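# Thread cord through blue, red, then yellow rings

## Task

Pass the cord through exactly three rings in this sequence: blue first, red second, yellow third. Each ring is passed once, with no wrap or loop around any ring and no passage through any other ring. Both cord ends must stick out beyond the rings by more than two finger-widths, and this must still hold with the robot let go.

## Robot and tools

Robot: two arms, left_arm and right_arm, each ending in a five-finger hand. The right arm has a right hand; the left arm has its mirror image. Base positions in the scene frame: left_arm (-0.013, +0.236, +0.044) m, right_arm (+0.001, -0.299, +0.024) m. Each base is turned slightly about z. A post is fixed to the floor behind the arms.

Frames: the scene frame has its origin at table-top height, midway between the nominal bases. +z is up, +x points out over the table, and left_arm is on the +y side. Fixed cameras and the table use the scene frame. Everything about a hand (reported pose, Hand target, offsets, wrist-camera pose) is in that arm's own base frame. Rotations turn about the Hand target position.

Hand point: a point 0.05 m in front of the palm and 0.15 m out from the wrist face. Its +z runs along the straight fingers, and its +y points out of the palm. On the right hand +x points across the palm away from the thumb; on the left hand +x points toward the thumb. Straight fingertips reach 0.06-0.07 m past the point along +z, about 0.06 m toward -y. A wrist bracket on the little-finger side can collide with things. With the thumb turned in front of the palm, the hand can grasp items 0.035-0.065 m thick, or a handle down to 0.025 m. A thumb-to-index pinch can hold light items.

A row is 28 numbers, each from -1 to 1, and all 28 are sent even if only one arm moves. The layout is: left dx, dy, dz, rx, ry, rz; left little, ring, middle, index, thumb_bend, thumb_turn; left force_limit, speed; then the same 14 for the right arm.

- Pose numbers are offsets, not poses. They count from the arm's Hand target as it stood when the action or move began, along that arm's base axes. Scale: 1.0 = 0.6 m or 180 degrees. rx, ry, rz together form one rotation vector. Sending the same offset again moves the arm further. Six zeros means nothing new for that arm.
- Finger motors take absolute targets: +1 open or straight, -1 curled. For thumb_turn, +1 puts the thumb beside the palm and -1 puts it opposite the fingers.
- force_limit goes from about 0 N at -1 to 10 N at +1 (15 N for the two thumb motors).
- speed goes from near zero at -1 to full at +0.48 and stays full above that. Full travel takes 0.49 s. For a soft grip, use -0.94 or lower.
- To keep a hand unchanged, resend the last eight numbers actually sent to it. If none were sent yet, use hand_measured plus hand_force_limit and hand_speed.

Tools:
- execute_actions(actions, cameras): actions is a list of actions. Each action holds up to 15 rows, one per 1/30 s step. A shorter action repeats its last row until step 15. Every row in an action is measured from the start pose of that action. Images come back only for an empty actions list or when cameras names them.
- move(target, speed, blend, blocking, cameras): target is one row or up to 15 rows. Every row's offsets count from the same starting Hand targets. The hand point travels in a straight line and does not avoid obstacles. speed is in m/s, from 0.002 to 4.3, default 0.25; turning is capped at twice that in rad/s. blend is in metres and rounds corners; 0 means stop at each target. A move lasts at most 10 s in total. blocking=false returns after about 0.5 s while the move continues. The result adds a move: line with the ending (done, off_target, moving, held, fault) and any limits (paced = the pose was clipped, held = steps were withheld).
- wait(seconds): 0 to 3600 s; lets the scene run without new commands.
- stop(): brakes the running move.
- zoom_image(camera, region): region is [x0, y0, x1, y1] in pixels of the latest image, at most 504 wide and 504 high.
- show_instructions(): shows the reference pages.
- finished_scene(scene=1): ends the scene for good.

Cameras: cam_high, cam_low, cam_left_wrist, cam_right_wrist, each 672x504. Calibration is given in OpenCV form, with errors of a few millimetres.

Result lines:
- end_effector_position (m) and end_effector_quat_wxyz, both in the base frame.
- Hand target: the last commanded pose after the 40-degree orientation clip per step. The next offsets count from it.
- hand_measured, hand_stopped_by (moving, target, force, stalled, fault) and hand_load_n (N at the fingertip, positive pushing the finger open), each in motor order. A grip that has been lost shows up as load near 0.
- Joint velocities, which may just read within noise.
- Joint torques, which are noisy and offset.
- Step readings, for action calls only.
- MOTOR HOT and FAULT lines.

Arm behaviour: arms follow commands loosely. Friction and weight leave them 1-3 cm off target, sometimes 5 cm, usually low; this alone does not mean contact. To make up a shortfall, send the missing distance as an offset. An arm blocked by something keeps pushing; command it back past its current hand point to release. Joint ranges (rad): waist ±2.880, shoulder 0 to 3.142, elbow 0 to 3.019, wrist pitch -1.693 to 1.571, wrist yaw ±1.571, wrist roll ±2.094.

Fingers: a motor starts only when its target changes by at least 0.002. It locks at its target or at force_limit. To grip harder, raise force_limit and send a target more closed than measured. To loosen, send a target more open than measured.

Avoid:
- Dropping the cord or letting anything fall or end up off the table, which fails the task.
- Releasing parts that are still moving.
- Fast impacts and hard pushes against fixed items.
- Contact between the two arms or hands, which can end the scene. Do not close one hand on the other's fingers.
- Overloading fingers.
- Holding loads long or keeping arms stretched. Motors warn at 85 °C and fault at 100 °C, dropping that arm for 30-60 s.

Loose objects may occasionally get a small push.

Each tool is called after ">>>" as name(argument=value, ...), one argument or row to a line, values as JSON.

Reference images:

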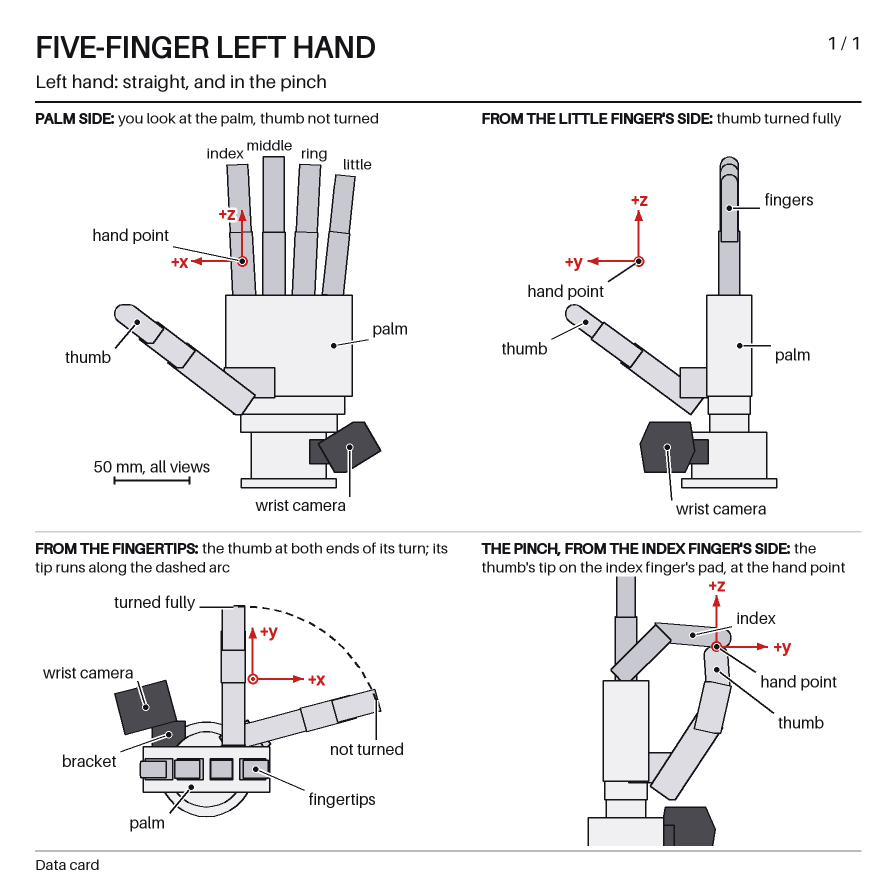

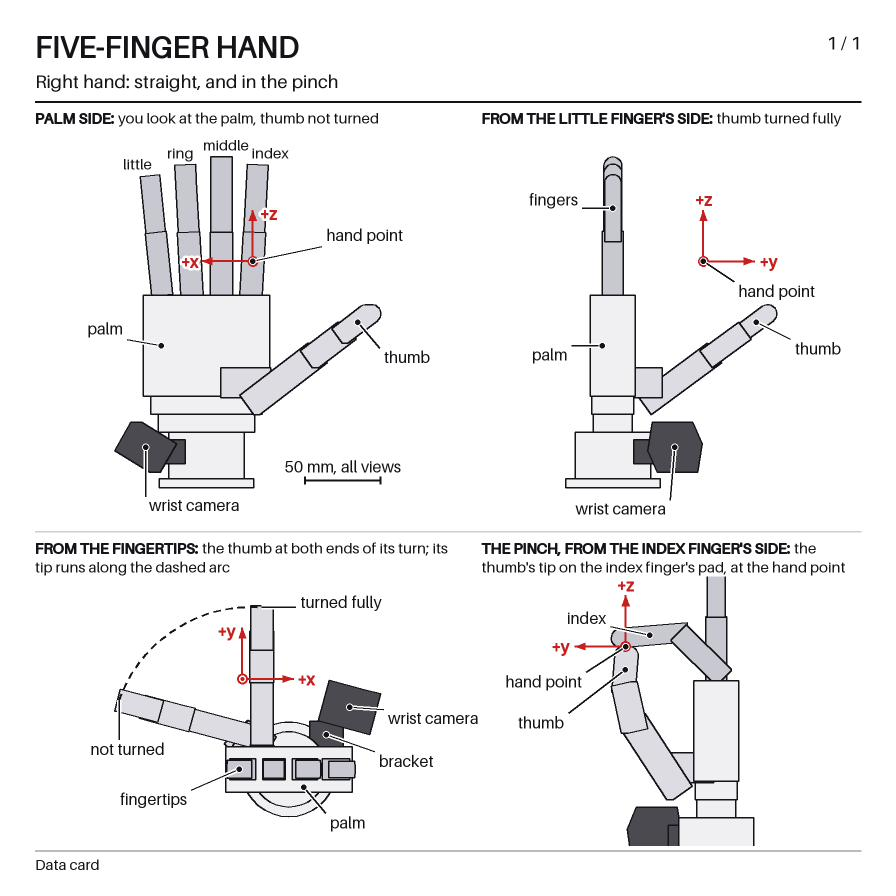

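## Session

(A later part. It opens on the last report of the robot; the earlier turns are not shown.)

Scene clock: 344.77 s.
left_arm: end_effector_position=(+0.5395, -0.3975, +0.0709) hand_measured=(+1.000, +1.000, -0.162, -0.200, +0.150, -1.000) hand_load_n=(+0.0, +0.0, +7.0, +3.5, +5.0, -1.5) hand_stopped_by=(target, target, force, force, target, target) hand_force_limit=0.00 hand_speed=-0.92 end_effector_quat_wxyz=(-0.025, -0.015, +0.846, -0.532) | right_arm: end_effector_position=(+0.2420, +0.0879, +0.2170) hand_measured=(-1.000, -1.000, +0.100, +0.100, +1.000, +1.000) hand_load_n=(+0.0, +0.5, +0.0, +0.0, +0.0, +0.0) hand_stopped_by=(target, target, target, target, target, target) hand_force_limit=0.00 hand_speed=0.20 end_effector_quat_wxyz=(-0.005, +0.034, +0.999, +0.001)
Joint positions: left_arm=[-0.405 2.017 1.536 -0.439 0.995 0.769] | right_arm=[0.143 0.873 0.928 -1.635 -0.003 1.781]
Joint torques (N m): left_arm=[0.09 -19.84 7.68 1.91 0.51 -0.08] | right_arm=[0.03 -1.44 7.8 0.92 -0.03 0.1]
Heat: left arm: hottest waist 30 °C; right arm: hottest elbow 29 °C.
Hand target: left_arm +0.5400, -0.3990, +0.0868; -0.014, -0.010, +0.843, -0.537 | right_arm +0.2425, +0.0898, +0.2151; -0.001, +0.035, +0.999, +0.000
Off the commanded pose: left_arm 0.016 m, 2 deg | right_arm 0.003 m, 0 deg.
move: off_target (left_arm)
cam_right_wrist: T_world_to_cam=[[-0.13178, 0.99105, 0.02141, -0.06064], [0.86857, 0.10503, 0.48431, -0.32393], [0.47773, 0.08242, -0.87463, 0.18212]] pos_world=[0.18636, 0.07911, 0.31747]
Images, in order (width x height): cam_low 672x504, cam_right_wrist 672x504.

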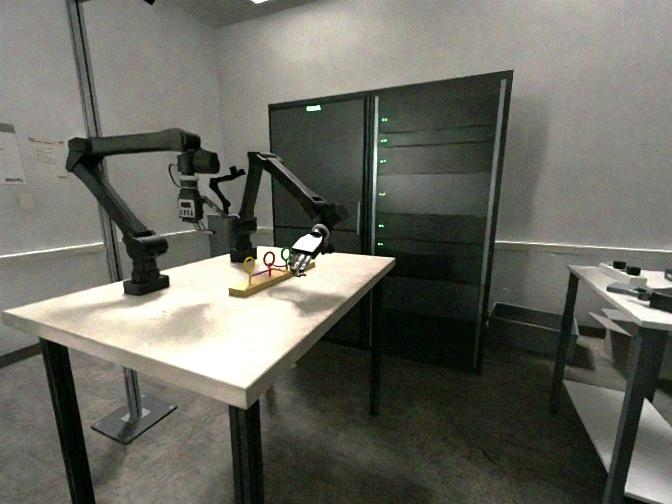

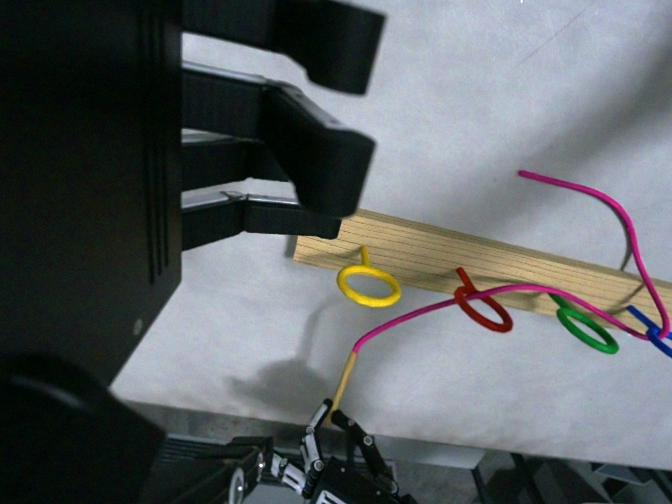

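>>> move(
  target=[
    [-0.0997,0.008,0.011,0,0,0,1,1,-0.65,-0.65,0.15,-1,0.0,-0.92,0,0,0,0,0,0,-1,-1,0.1,0.1,1,1,0,0.2],
  ],
  speed=0.06,
  cameras=["cam_right_wrist","cam_low"],
)

>>> zoom_image(
  camera="cam_low",
  region=[240, 245, 310, 295],
)

>>> zoom_image(
  camera="cam_right_wrist",
  region=[290, 220, 530, 460],
)

Scene clock: 348.60 s.
left_arm: end_effector_position=(+0.4819, -0.3904, +0.0809) hand_measured=(+1.000, +1.000, -0.162, -0.200, +0.150, -1.000) hand_load_n=(+0.0, +0.0, +7.0, +3.5, +5.0, -1.5) hand_stopped_by=(target, target, force, force, target, target) hand_force_limit=0.00 hand_speed=-0.92 end_effector_quat_wxyz=(-0.023, -0.016, +0.846, -0.532) | right_arm: end_effector_position=(+0.2420, +0.0879, +0.2170) hand_measured=(-1.000, -1.000, +0.100, +0.100, +1.000, +1.000) hand_load_n=(+0.0, +0.0, +0.0, +0.0, +0.0, +0.0) hand_stopped_by=(target, target, target, target, target, target) hand_force_limit=0.00 hand_speed=0.20 end_effector_quat_wxyz=(-0.005, +0.034, +0.999, +0.001)
Joint positions: left_arm=[-0.434 1.872 1.328 -0.335 0.973 0.723] | right_arm=[0.143 0.873 0.928 -1.635 -0.003 1.781]
Joint torques (N m): left_arm=[-0.5 -17.85 7.47 1.95 0.53 -0.06] | right_arm=[-0.03 -1.44 7.77 0.91 -0.03 0.11]
Heat: left arm: hottest waist 30 °C; right arm: hottest elbow 29 °C.
Hand target: left_arm +0.4800, -0.3943, +0.0934; -0.014, -0.010, +0.843, -0.537 | right_arm +0.2425, +0.0898, +0.2151; -0.001, +0.035, +0.999, +0.000
Off the commanded pose: left_arm 0.013 m, 1 deg | right_arm 0.003 m, 0 deg.
move: off_target (left_arm)
cam_right_wrist: T_world_to_cam=[[-0.13178, 0.99105, 0.02141, -0.06064], [0.86857, 0.10503, 0.48431, -0.32393], [0.47773, 0.08242, -0.87463, 0.18212]] pos_world=[0.18636, 0.07911, 0.31747]
Images, in order (width x height): cam_low 672x504, cam_right_wrist 672x504.

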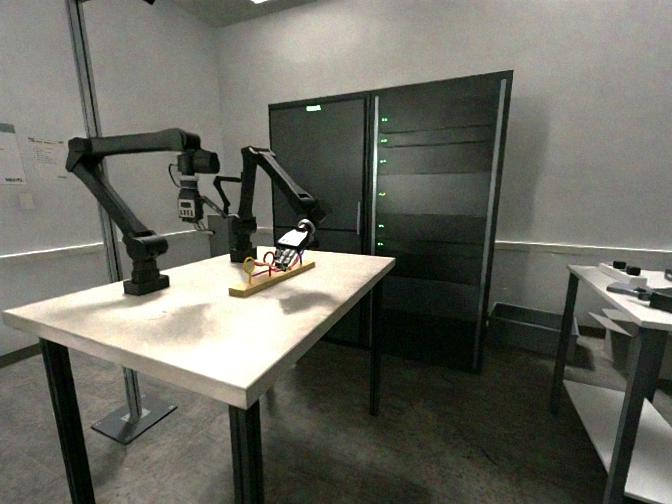

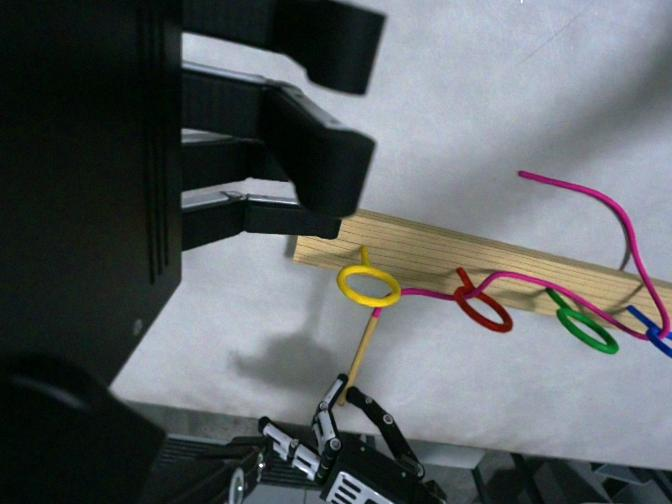

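Scaled by 7.200 from the camera's image (finer frame: 960x720).

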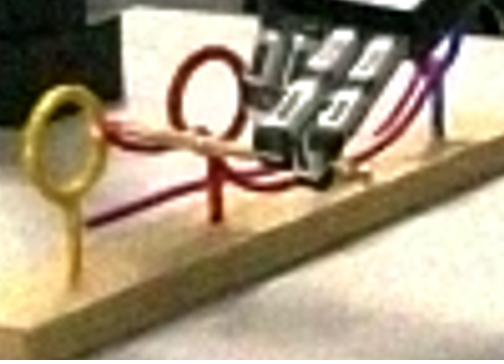

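Scaled by 2.100 from the camera's image (finer frame: 960x720).

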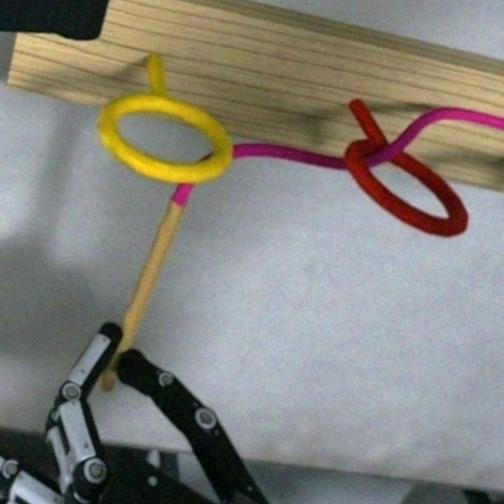

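>>> move(
  target=[
    [0.01,-0.02,-0.02,0,0,0,1,1,-0.65,-0.65,0.15,-1,0.0,-0.92,0,0,0,0,0,0,-1,-1,0.1,0.1,1,1,0,0.2],
  ],
  speed=0.05,
  cameras=["cam_right_wrist","cam_low"],
)

>>> zoom_image(
  camera="cam_low",
  region=[240, 245, 310, 295],
)

>>> zoom_image(
  camera="cam_right_wrist",
  region=[310, 240, 430, 360],
)

Scene clock: 353.50 s.
left_arm: end_effector_position=(+0.4820, -0.3998, +0.0811) hand_measured=(+1.000, +1.000, -0.162, -0.200, +0.150, -1.000) hand_load_n=(+0.0, +0.0, +7.0, +3.5, +5.0, -1.0) hand_stopped_by=(target, target, force, force, target, target) hand_force_limit=0.00 hand_speed=-0.92 end_effector_quat_wxyz=(-0.017, -0.012, +0.845, -0.534) | right_arm: end_effector_position=(+0.2420, +0.0879, +0.2170) hand_measured=(-1.000, -1.000, +0.100, +0.100, +1.000, +1.000) hand_load_n=(+0.0, +0.0, +0.0, +0.0, +0.0, +0.0) hand_stopped_by=(target, target, target, target, target, target) hand_force_limit=0.00 hand_speed=0.20 end_effector_quat_wxyz=(-0.005, +0.034, +0.999, +0.001)
Joint positions: left_arm=[-0.449 1.875 1.328 -0.301 0.963 0.704] | right_arm=[0.143 0.873 0.928 -1.635 -0.003 1.781]
Joint torques (N m): left_arm=[-0.91 -14.86 9.39 1.84 0.48 -0.13] | right_arm=[-0.09 -1.38 7.73 0.91 -0.04 0.12]
Heat: left arm: hottest waist 30 °C; right arm: hottest elbow 29 °C.
Hand target: left_arm +0.4861, -0.4062, +0.0814; -0.014, -0.010, +0.843, -0.537 | right_arm +0.2425, +0.0898, +0.2151; -0.001, +0.035, +0.999, +0.000
Off the commanded pose: left_arm 0.008 m, 1 deg | right_arm 0.003 m, 0 deg.
move: done
cam_right_wrist: T_world_to_cam=[[-0.13178, 0.99105, 0.02141, -0.06064], [0.86857, 0.10503, 0.48431, -0.32393], [0.47773, 0.08242, -0.87463, 0.18212]] pos_world=[0.18636, 0.07911, 0.31747]
Images, in order (width x height): cam_low 672x504, cam_right_wrist 672x504.

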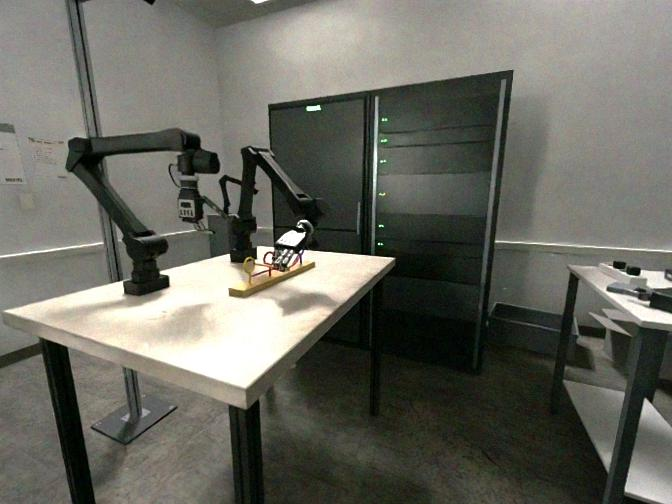

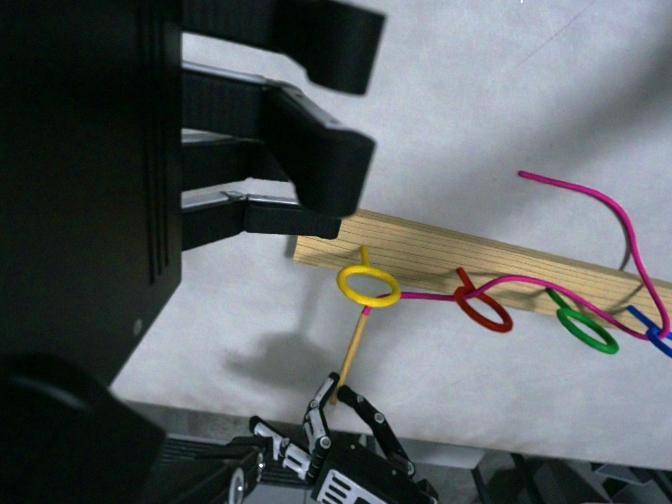

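Scaled by 7.200 from the camera's image (finer frame: 960x720).

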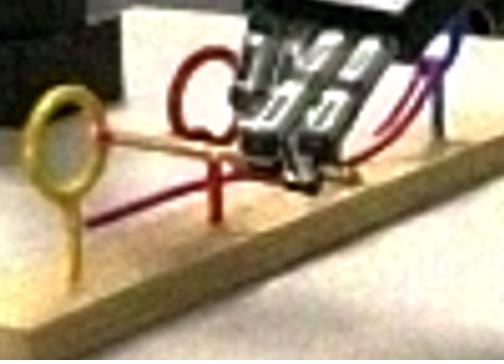

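Scaled by 4.200 from the camera's image (finer frame: 960x720).

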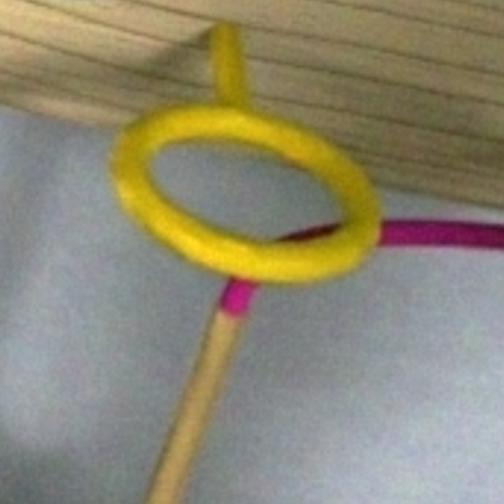

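>>> move(
  target=[
    [-0.077,0.006,0.008,0,0,0,1,1,-0.65,-0.65,0.15,-1,0.0,-0.92,0,0,0,0,0,0,-1,-1,0.1,0.1,1,1,0,0.2],
  ],
  speed=0.05,
  cameras=["cam_right_wrist","cam_low"],
)

>>> zoom_image(
  camera="cam_low",
  region=[230, 245, 300, 295],
)

>>> zoom_image(
  camera="cam_right_wrist",
  region=[310, 240, 430, 360],
)

Scene clock: 357.63 s.
left_arm: end_effector_position=(+0.4424, -0.3989, +0.0756) hand_measured=(+1.000, +1.000, -0.162, -0.200, +0.150, -1.000) hand_load_n=(+0.0, +0.0, +7.0, +3.5, +5.0, -1.5) hand_stopped_by=(target, target, force, force, target, target) hand_force_limit=0.00 hand_speed=-0.92 end_effector_quat_wxyz=(-0.021, -0.015, +0.846, -0.532) | right_arm: end_effector_position=(+0.2420, +0.0879, +0.2170) hand_measured=(-1.000, -1.000, +0.100, +0.100, +1.000, +1.000) hand_load_n=(+0.0, +0.0, +0.0, +0.0, +0.0, +0.0) hand_stopped_by=(target, target, target, target, target, target) hand_force_limit=0.00 hand_speed=0.20 end_effector_quat_wxyz=(-0.005, +0.034, +0.999, +0.001)
Joint positions: left_arm=[-0.479 1.806 1.204 -0.227 0.942 0.664] | right_arm=[0.143 0.873 0.928 -1.635 -0.003 1.781]
Joint torques (N m): left_arm=[-0.15 -16.26 7.21 2.09 0.47 -0.1] | right_arm=[-0.03 -1.26 7.76 0.92 -0.03 0.11]
Heat: left arm: hottest waist 30 °C; right arm: hottest elbow 29 °C.
Hand target: left_arm +0.4400, -0.4025, +0.0862; -0.014, -0.010, +0.843, -0.537 | right_arm +0.2425, +0.0898, +0.2151; -0.001, +0.035, +0.999, +0.000
Off the commanded pose: left_arm 0.011 m, 1 deg | right_arm 0.003 m, 0 deg.
move: off_target (left_arm)
cam_right_wrist: T_world_to_cam=[[-0.13178, 0.99105, 0.02141, -0.06064], [0.86857, 0.10503, 0.48431, -0.32393], [0.47773, 0.08242, -0.87463, 0.18212]] pos_world=[0.18636, 0.07911, 0.31747]
Images, in order (width x height): cam_low 672x504, cam_right_wrist 672x504.

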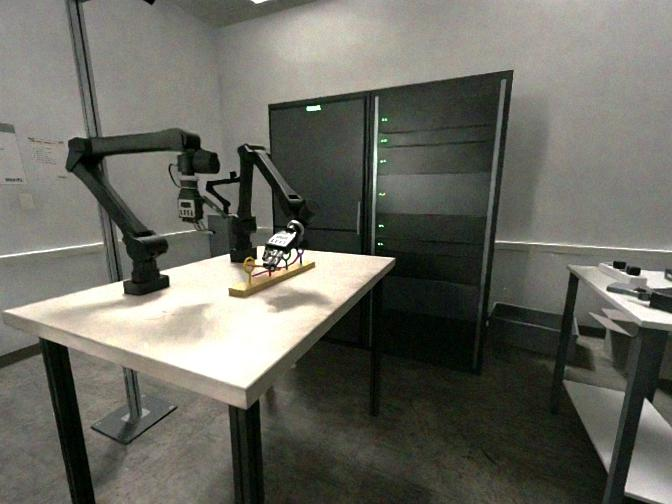

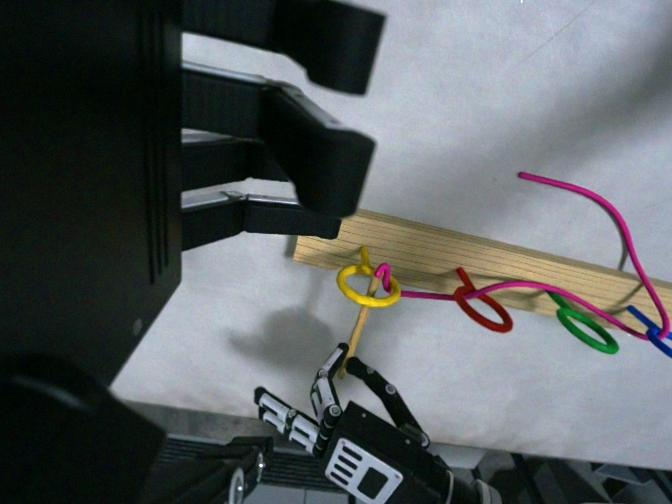

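Scaled by 7.200 from the camera's image (finer frame: 960x720).

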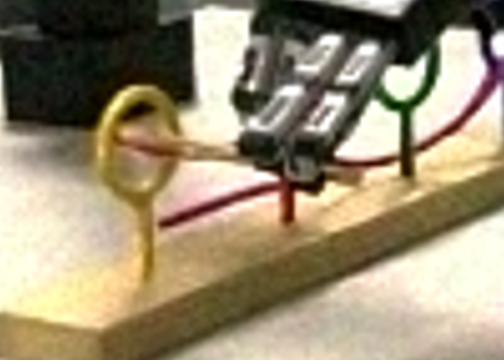

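Scaled by 4.200 from the camera's image (finer frame: 960x720).

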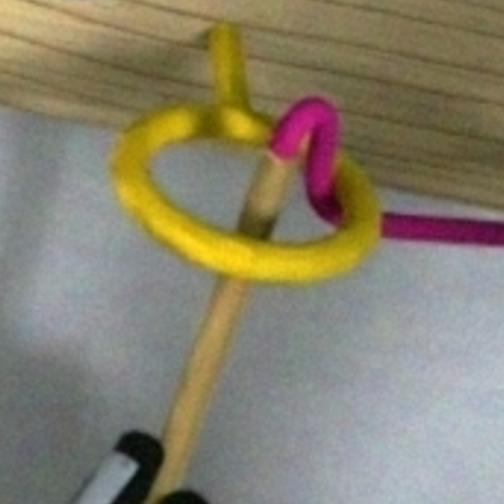

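>>> move(
  target=[
    [-0.075,0.006,0.0,0,0,0,1,1,-0.65,-0.65,0.15,-1,0.0,-0.92,0,0,0,0,0,0,-1,-1,0.1,0.1,1,1,0,0.2],
  ],
  speed=0.05,
  cameras=["cam_right_wrist","cam_low"],
)

>>> zoom_image(
  camera="cam_low",
  region=[230, 245, 300, 295],
)

>>> zoom_image(
  camera="cam_right_wrist",
  region=[300, 200, 440, 340],
)

Scene clock: 359.93 s.
left_arm: end_effector_position=(+0.3971, -0.3956, +0.0758) hand_measured=(+1.000, +1.000, -0.162, -0.200, +0.150, -1.000) hand_load_n=(+0.0, +0.0, +7.0, +3.5, +5.0, -1.5) hand_stopped_by=(target, target, force, force, target, target) hand_force_limit=0.00 hand_speed=-0.92 end_effector_quat_wxyz=(-0.022, -0.015, +0.847, -0.531) | right_arm: end_effector_position=(+0.2420, +0.0879, +0.2170) hand_measured=(-1.000, -1.000, +0.100, +0.100, +1.000, +1.000) hand_load_n=(+0.0, +0.0, +0.0, +0.0, +0.0, +0.0) hand_stopped_by=(target, target, target, target, target, target) hand_force_limit=0.00 hand_speed=0.20 end_effector_quat_wxyz=(-0.005, +0.034, +0.999, +0.001)
Joint positions: left_arm=[-0.515 1.714 1.068 -0.149 0.916 0.622] | right_arm=[0.143 0.873 0.928 -1.635 -0.003 1.781]
Joint torques (N m): left_arm=[-0.56 -15.09 6.98 2.1 0.45 -0.1] | right_arm=[0.03 -1.38 7.8 0.94 -0.03 0.11]
Heat: left arm: hottest waist 30 °C; right arm: hottest elbow 29 °C.
Hand target: left_arm +0.3949, -0.3991, +0.0863; -0.014, -0.010, +0.843, -0.537 | right_arm +0.2425, +0.0898, +0.2151; -0.001, +0.035, +0.999, +0.000
Off the commanded pose: left_arm 0.011 m, 1 deg | right_arm 0.003 m, 0 deg.
move: off_target (left_arm)
cam_right_wrist: T_world_to_cam=[[-0.13178, 0.99105, 0.02141, -0.06064], [0.86857, 0.10503, 0.48431, -0.32393], [0.47773, 0.08242, -0.87463, 0.18212]] pos_world=[0.18636, 0.07911, 0.31747]
Images, in order (width x height): cam_low 672x504, cam_right_wrist 672x504.

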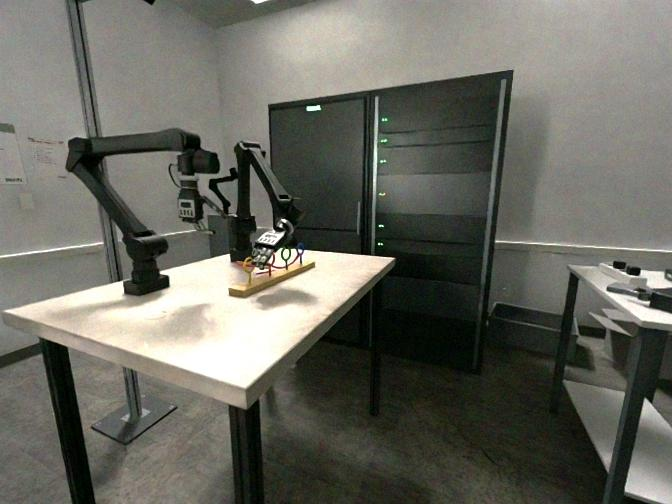

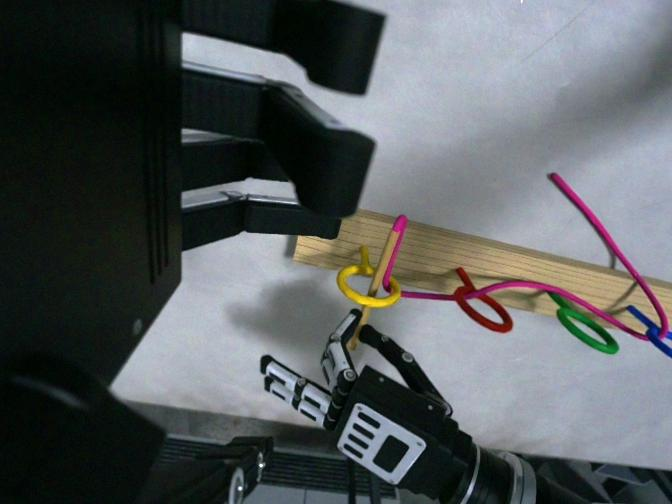

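Scaled by 7.200 from the camera's image (finer frame: 960x720).

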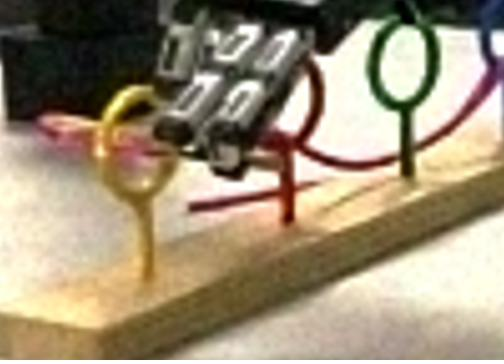

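Scaled by 3.600 from the camera's image (finer frame: 960x720).

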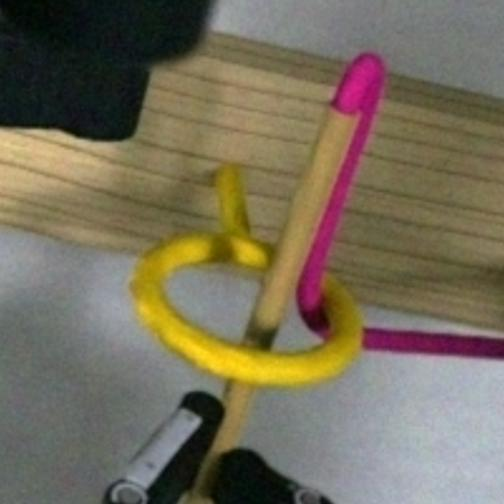

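>>> move(
  target=[
    [0,0,0,0,0,0,1,1,-0.65,-0.65,0.15,-1,0.0,-0.92,0,0,0,0,0,0,-1,-1,0.1,0.1,0.6,-1,0,0.2],
  ],
  speed=0.05,
  cameras=["cam_right_wrist","cam_low","cam_high"],
)

>>> zoom_image(
  camera="cam_low",
  region=[170, 170, 240, 240],
)

>>> zoom_image(
  camera="cam_high",
  region=[350, 90, 430, 170],
)

Scene clock: 365.50 s.
left_arm: end_effector_position=(+0.3970, -0.3956, +0.0758) hand_measured=(+1.000, +1.000, -0.162, -0.200, +0.150, -1.000) hand_load_n=(+0.0, +0.0, +7.0, +3.5, +5.0, -1.5) hand_stopped_by=(target, target, force, force, target, target) hand_force_limit=0.00 hand_speed=-0.92 end_effector_quat_wxyz=(-0.022, -0.015, +0.847, -0.531) | right_arm: end_effector_position=(+0.2420, +0.0879, +0.2170) hand_measured=(-1.000, -1.000, +0.100, +0.100, +0.600, -1.000) hand_load_n=(+0.0, +0.0, +0.0, +0.0, +0.0, +0.0) hand_stopped_by=(target, target, target, target, target, target) hand_force_limit=0.00 hand_speed=0.20 end_effector_quat_wxyz=(-0.005, +0.034, +0.999, +0.001)
Joint positions: left_arm=[-0.515 1.714 1.068 -0.149 0.916 0.621] | right_arm=[0.143 0.873 0.928 -1.635 -0.003 1.781]
Joint torques (N m): left_arm=[-0.03 -14.51 7.09 1.98 0.44 -0.06] | right_arm=[-0.03 -1.26 7.75 0.88 -0.04 0.11]
Heat: left arm: hottest waist 30 °C; right arm: hottest elbow 28 °C.
Hand target: left_arm +0.3949, -0.3991, +0.0863; -0.014, -0.010, +0.843, -0.537 | right_arm +0.2424, +0.0898, +0.2151; -0.001, +0.035, +0.999, +0.000
Off the commanded pose: left_arm 0.011 m, 1 deg | right_arm 0.003 m, 0 deg.
move: done
cam_right_wrist: T_world_to_cam=[[-0.13178, 0.99105, 0.02141, -0.06064], [0.86857, 0.10503, 0.48431, -0.32393], [0.47773, 0.08242, -0.87463, 0.18212]] pos_world=[0.18636, 0.07911, 0.31747]
Images, in order (width x height): cam_high 672x504, cam_low 672x504, cam_right_wrist 672x504.

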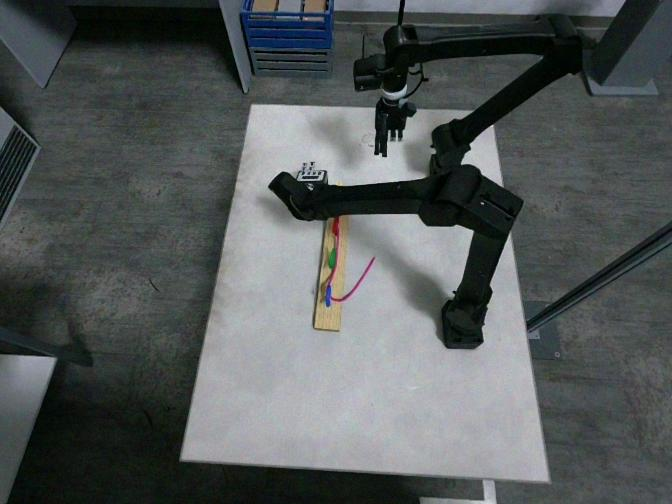

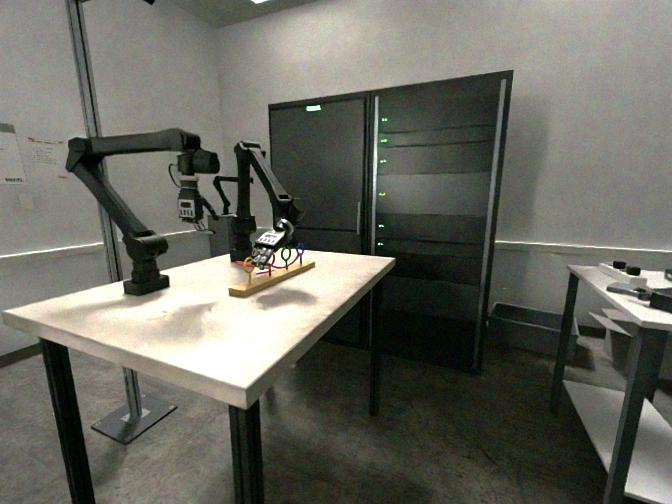

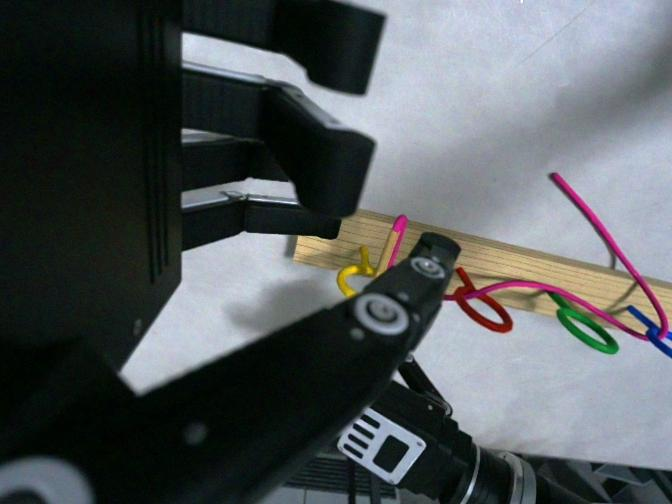

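Scaled by 7.200 from the camera's image (finer frame: 960x720).

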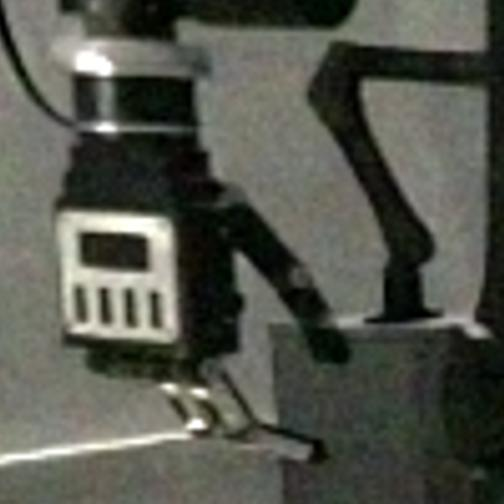

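Scaled by 6.300 from the camera's image (finer frame: 960x720).

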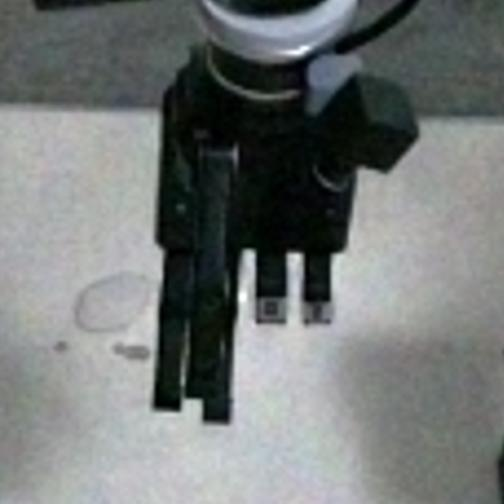

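>>> move(
  target=[
    [0,0,0,0,0,0,1,1,-0.65,-0.65,0.15,-1,0.0,-0.92,0.101,0.012,-0.042,0,0,0,-1,-1,0.1,0.1,0.6,-1,0,0.2],
    [0,0,0,0,0,0,1,1,-0.65,-0.65,0.15,-1,0.0,-0.92,0.101,0.012,-0.175,0,0,0,-1,-1,0.1,0.1,0.6,-1,0,0.2],
  ],
  speed=0.1,
  cameras=["cam_right_wrist","cam_low","cam_high","cam_left_wrist"],
)

>>> zoom_image(
  camera="cam_low",
  region=[210, 210, 290, 290],
)

Scene clock: 370.53 s.
left_arm: end_effector_position=(+0.3970, -0.3956, +0.0758) hand_measured=(+1.000, +1.000, -0.162, -0.200, +0.150, -1.000) hand_load_n=(+0.0, -0.5, +7.0, +3.5, +5.0, -1.5) hand_stopped_by=(target, target, force, force, target, target) hand_force_limit=0.00 hand_speed=-0.92 end_effector_quat_wxyz=(-0.022, -0.015, +0.847, -0.531) | right_arm: end_effector_position=(+0.3021, +0.0965, +0.1135) hand_measured=(-1.000, -1.000, +0.100, +0.100, +0.600, -1.000) hand_load_n=(+0.0, +0.0, +0.0, +0.0, +0.0, +0.0) hand_stopped_by=(target, target, target, target, target, target) hand_force_limit=0.00 hand_speed=0.20 end_effector_quat_wxyz=(-0.001, +0.034, +0.999, +0.001)
Joint positions: left_arm=[-0.515 1.714 1.068 -0.149 0.916 0.621] | right_arm=[0.143 1.089 0.78 -1.264 -0.003 1.781]
Joint torques (N m): left_arm=[-0.32 -14.86 6.91 2.07 0.44 -0.11] | right_arm=[-0.62 -3.25 7.56 0.91 -0.04 0.03]
Heat: left arm: hottest waist 30 °C; right arm: hottest elbow 28 °C.
Hand target: left_arm +0.3949, -0.3991, +0.0863; -0.014, -0.010, +0.843, -0.537 | right_arm +0.3031, +0.0970, +0.1101; -0.001, +0.035, +0.999, +0.000
Off the commanded pose: left_arm 0.011 m, 1 deg | right_arm 0.004 m, 0 deg.
move: done
cam_left_wrist: T_world_to_cam=[[-0.23343, -0.3623, 0.90236, -0.12144], [-0.8365, 0.54795, 0.00361, 0.55503], [-0.49576, -0.75398, -0.43097, 0.05499]] pos_world=[0.4632, -0.30667, 0.13128]
cam_right_wrist: T_world_to_cam=[[-0.13193, 0.99103, 0.02151, -0.05911], [0.86469, 0.10445, 0.49133, -0.32653], [0.48467, 0.08342, -0.87071, 0.05958]] pos_world=[0.24567, 0.08771, 0.21358]

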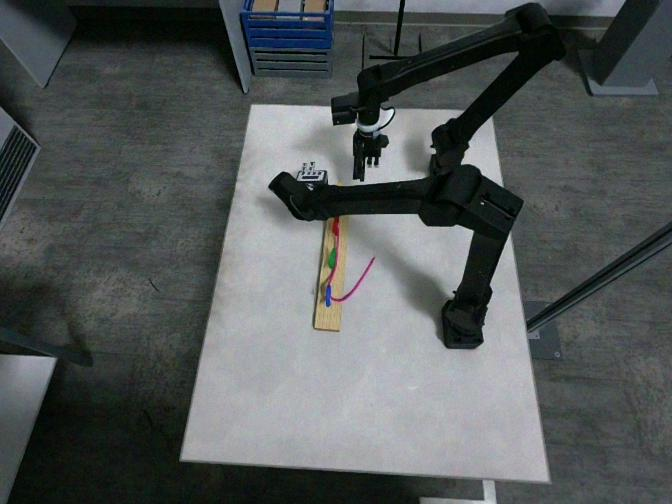

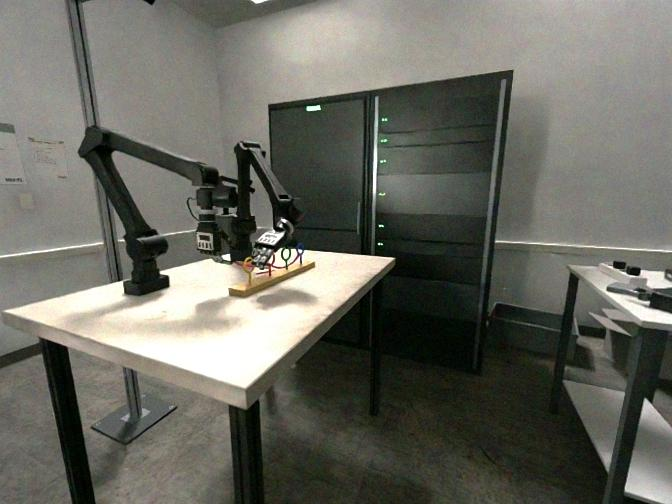

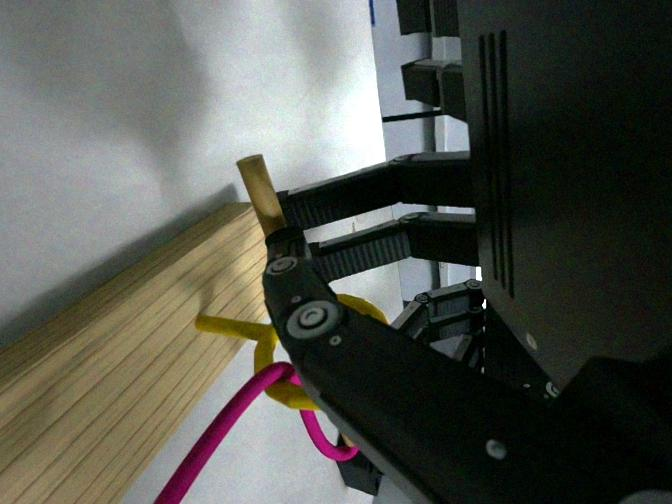

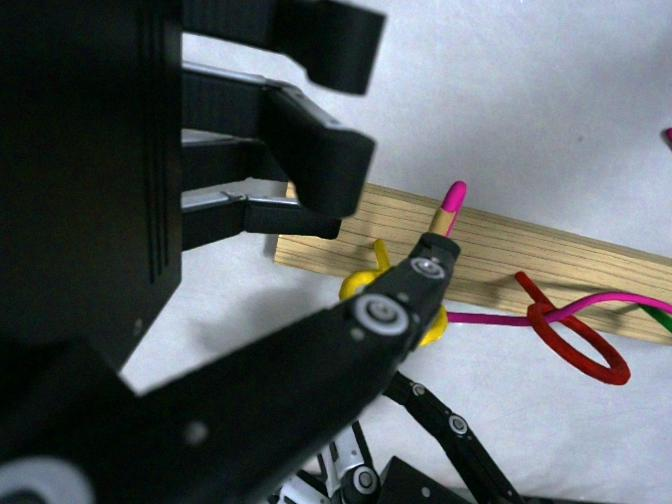

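Scaled by 6.300 from the camera's image (finer frame: 960x720).

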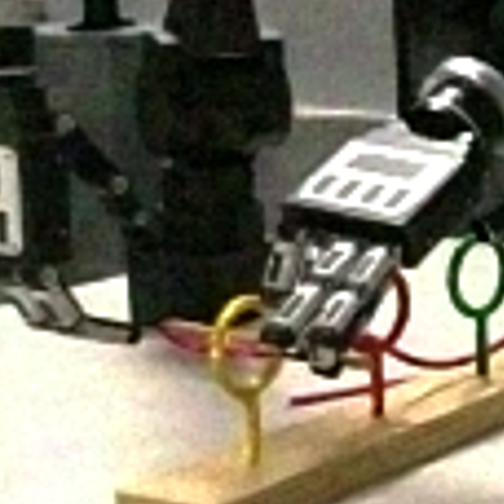

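>>> move(
  target=[
    [0,0,0,0,0,0,1,1,-0.65,-0.65,0.15,-1,0.0,-0.92,0.001,0,-0.06,0,0,0,-1,-1,0.1,0.1,0.6,-1,0,0.2],
  ],
  speed=0.08,
  cameras=["cam_right_wrist","cam_low"],
)

>>> zoom_image(
  camera="cam_low",
  region=[210, 210, 290, 290],
)

>>> zoom_image(
  camera="cam_right_wrist",
  region=[290, 120, 530, 360],
)

Scene clock: 372.93 s.
left_arm: end_effector_position=(+0.3970, -0.3956, +0.0758) hand_measured=(+1.000, +1.000, -0.162, -0.200, +0.150, -1.000) hand_load_n=(+0.0, +0.0, +7.0, +3.5, +5.0, -1.5) hand_stopped_by=(target, target, force, force, target, target) hand_force_limit=0.00 hand_speed=-0.92 end_effector_quat_wxyz=(-0.022, -0.015, +0.847, -0.531) | right_arm: end_effector_position=(+0.3032, +0.0967, +0.0777) hand_measured=(-1.000, -1.000, +0.100, +0.100, +0.600, -1.000) hand_load_n=(+0.0, +0.0, +0.0, +0.0, +0.0, +0.0) hand_stopped_by=(target, target, target, target, target, target) hand_force_limit=0.00 hand_speed=0.20 end_effector_quat_wxyz=(-0.001, +0.034, +0.999, +0.001)
Joint positions: left_arm=[-0.515 1.714 1.068 -0.149 0.916 0.621] | right_arm=[0.143 1.134 0.711 -1.149 -0.003 1.781]
Joint torques (N m): left_arm=[-0.67 -14.51 6.99 2.13 0.45 -0.06] | right_arm=[-0.62 -3.37 7.16 0.92 -0.04 0.03]
Heat: left arm: hottest waist 30 °C; right arm: hottest elbow 28 °C.
Hand target: left_arm +0.3949, -0.3991, +0.0863; -0.014, -0.010, +0.843, -0.537 | right_arm +0.3036, +0.0970, +0.0741; -0.001, +0.035, +0.999, +0.000
Off the commanded pose: left_arm 0.011 m, 1 deg | right_arm 0.004 m, 0 deg.
move: done
cam_right_wrist: T_world_to_cam=[[-0.13194, 0.99103, 0.02146, -0.05828], [0.86451, 0.10445, 0.49164, -0.30986], [0.48499, 0.08342, -0.87053, 0.02767]] pos_world=[0.24677, 0.08781, 0.17768]
Images, in order (width x height): cam_low 672x504, cam_right_wrist 672x504.

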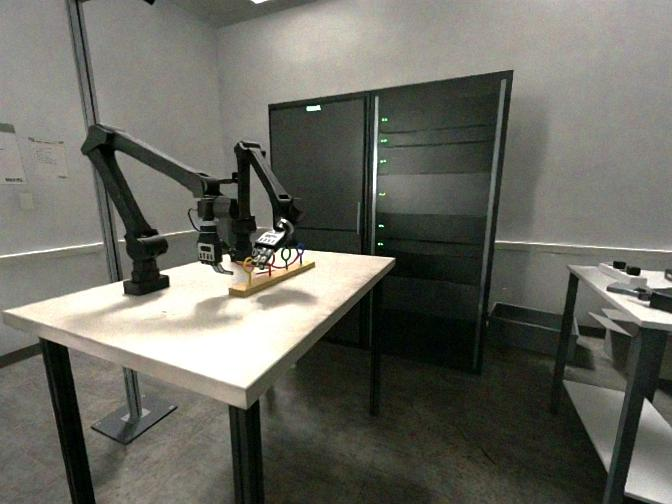

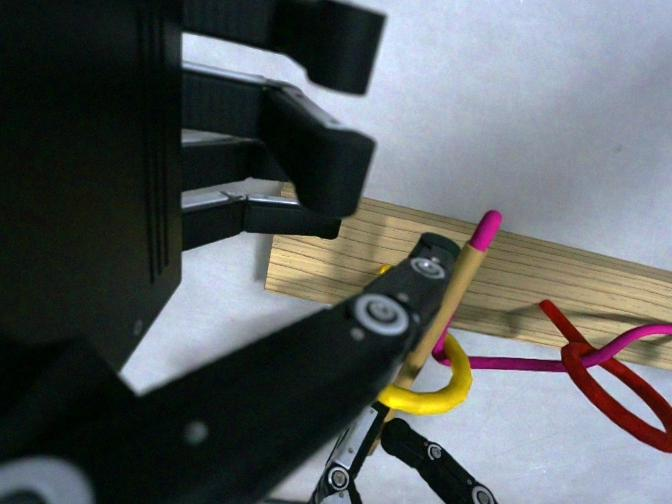

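Scaled by 6.300 from the camera's image (finer frame: 960x720).

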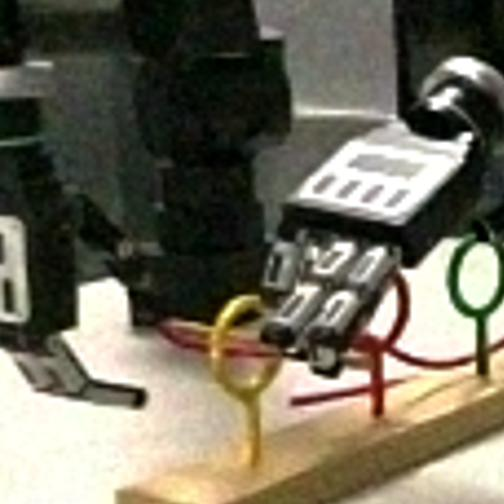

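Scaled by 2.100 from the camera's image (finer frame: 960x720).

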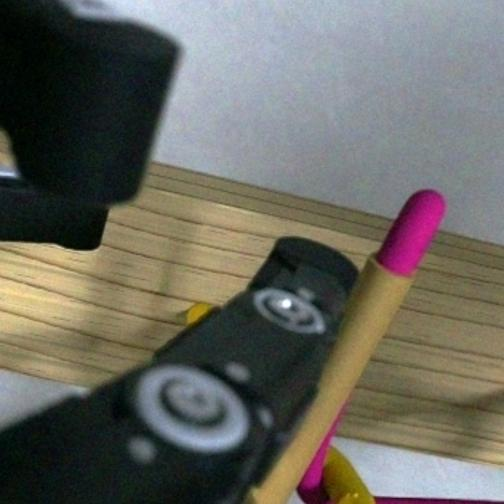

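>>> zoom_image(
  camera="cam_right_wrist",
  region=[390, 200, 510, 320],
)

Scaled by 4.200 from the camera's image (finer frame: 960x720).

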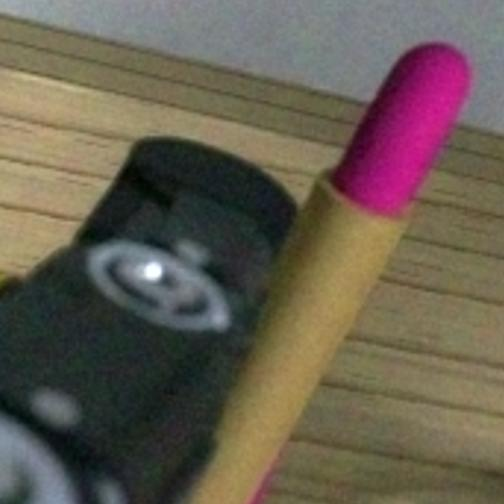

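>>> zoom_image(
  camera="cam_low",
  region=[205, 235, 255, 280],
)

Scaled by 10.080 from the camera's image (finer frame: 960x720).

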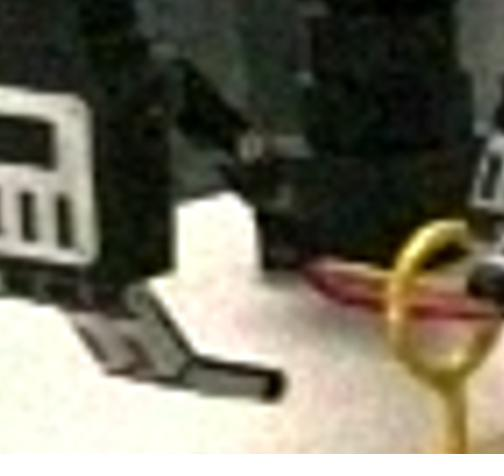

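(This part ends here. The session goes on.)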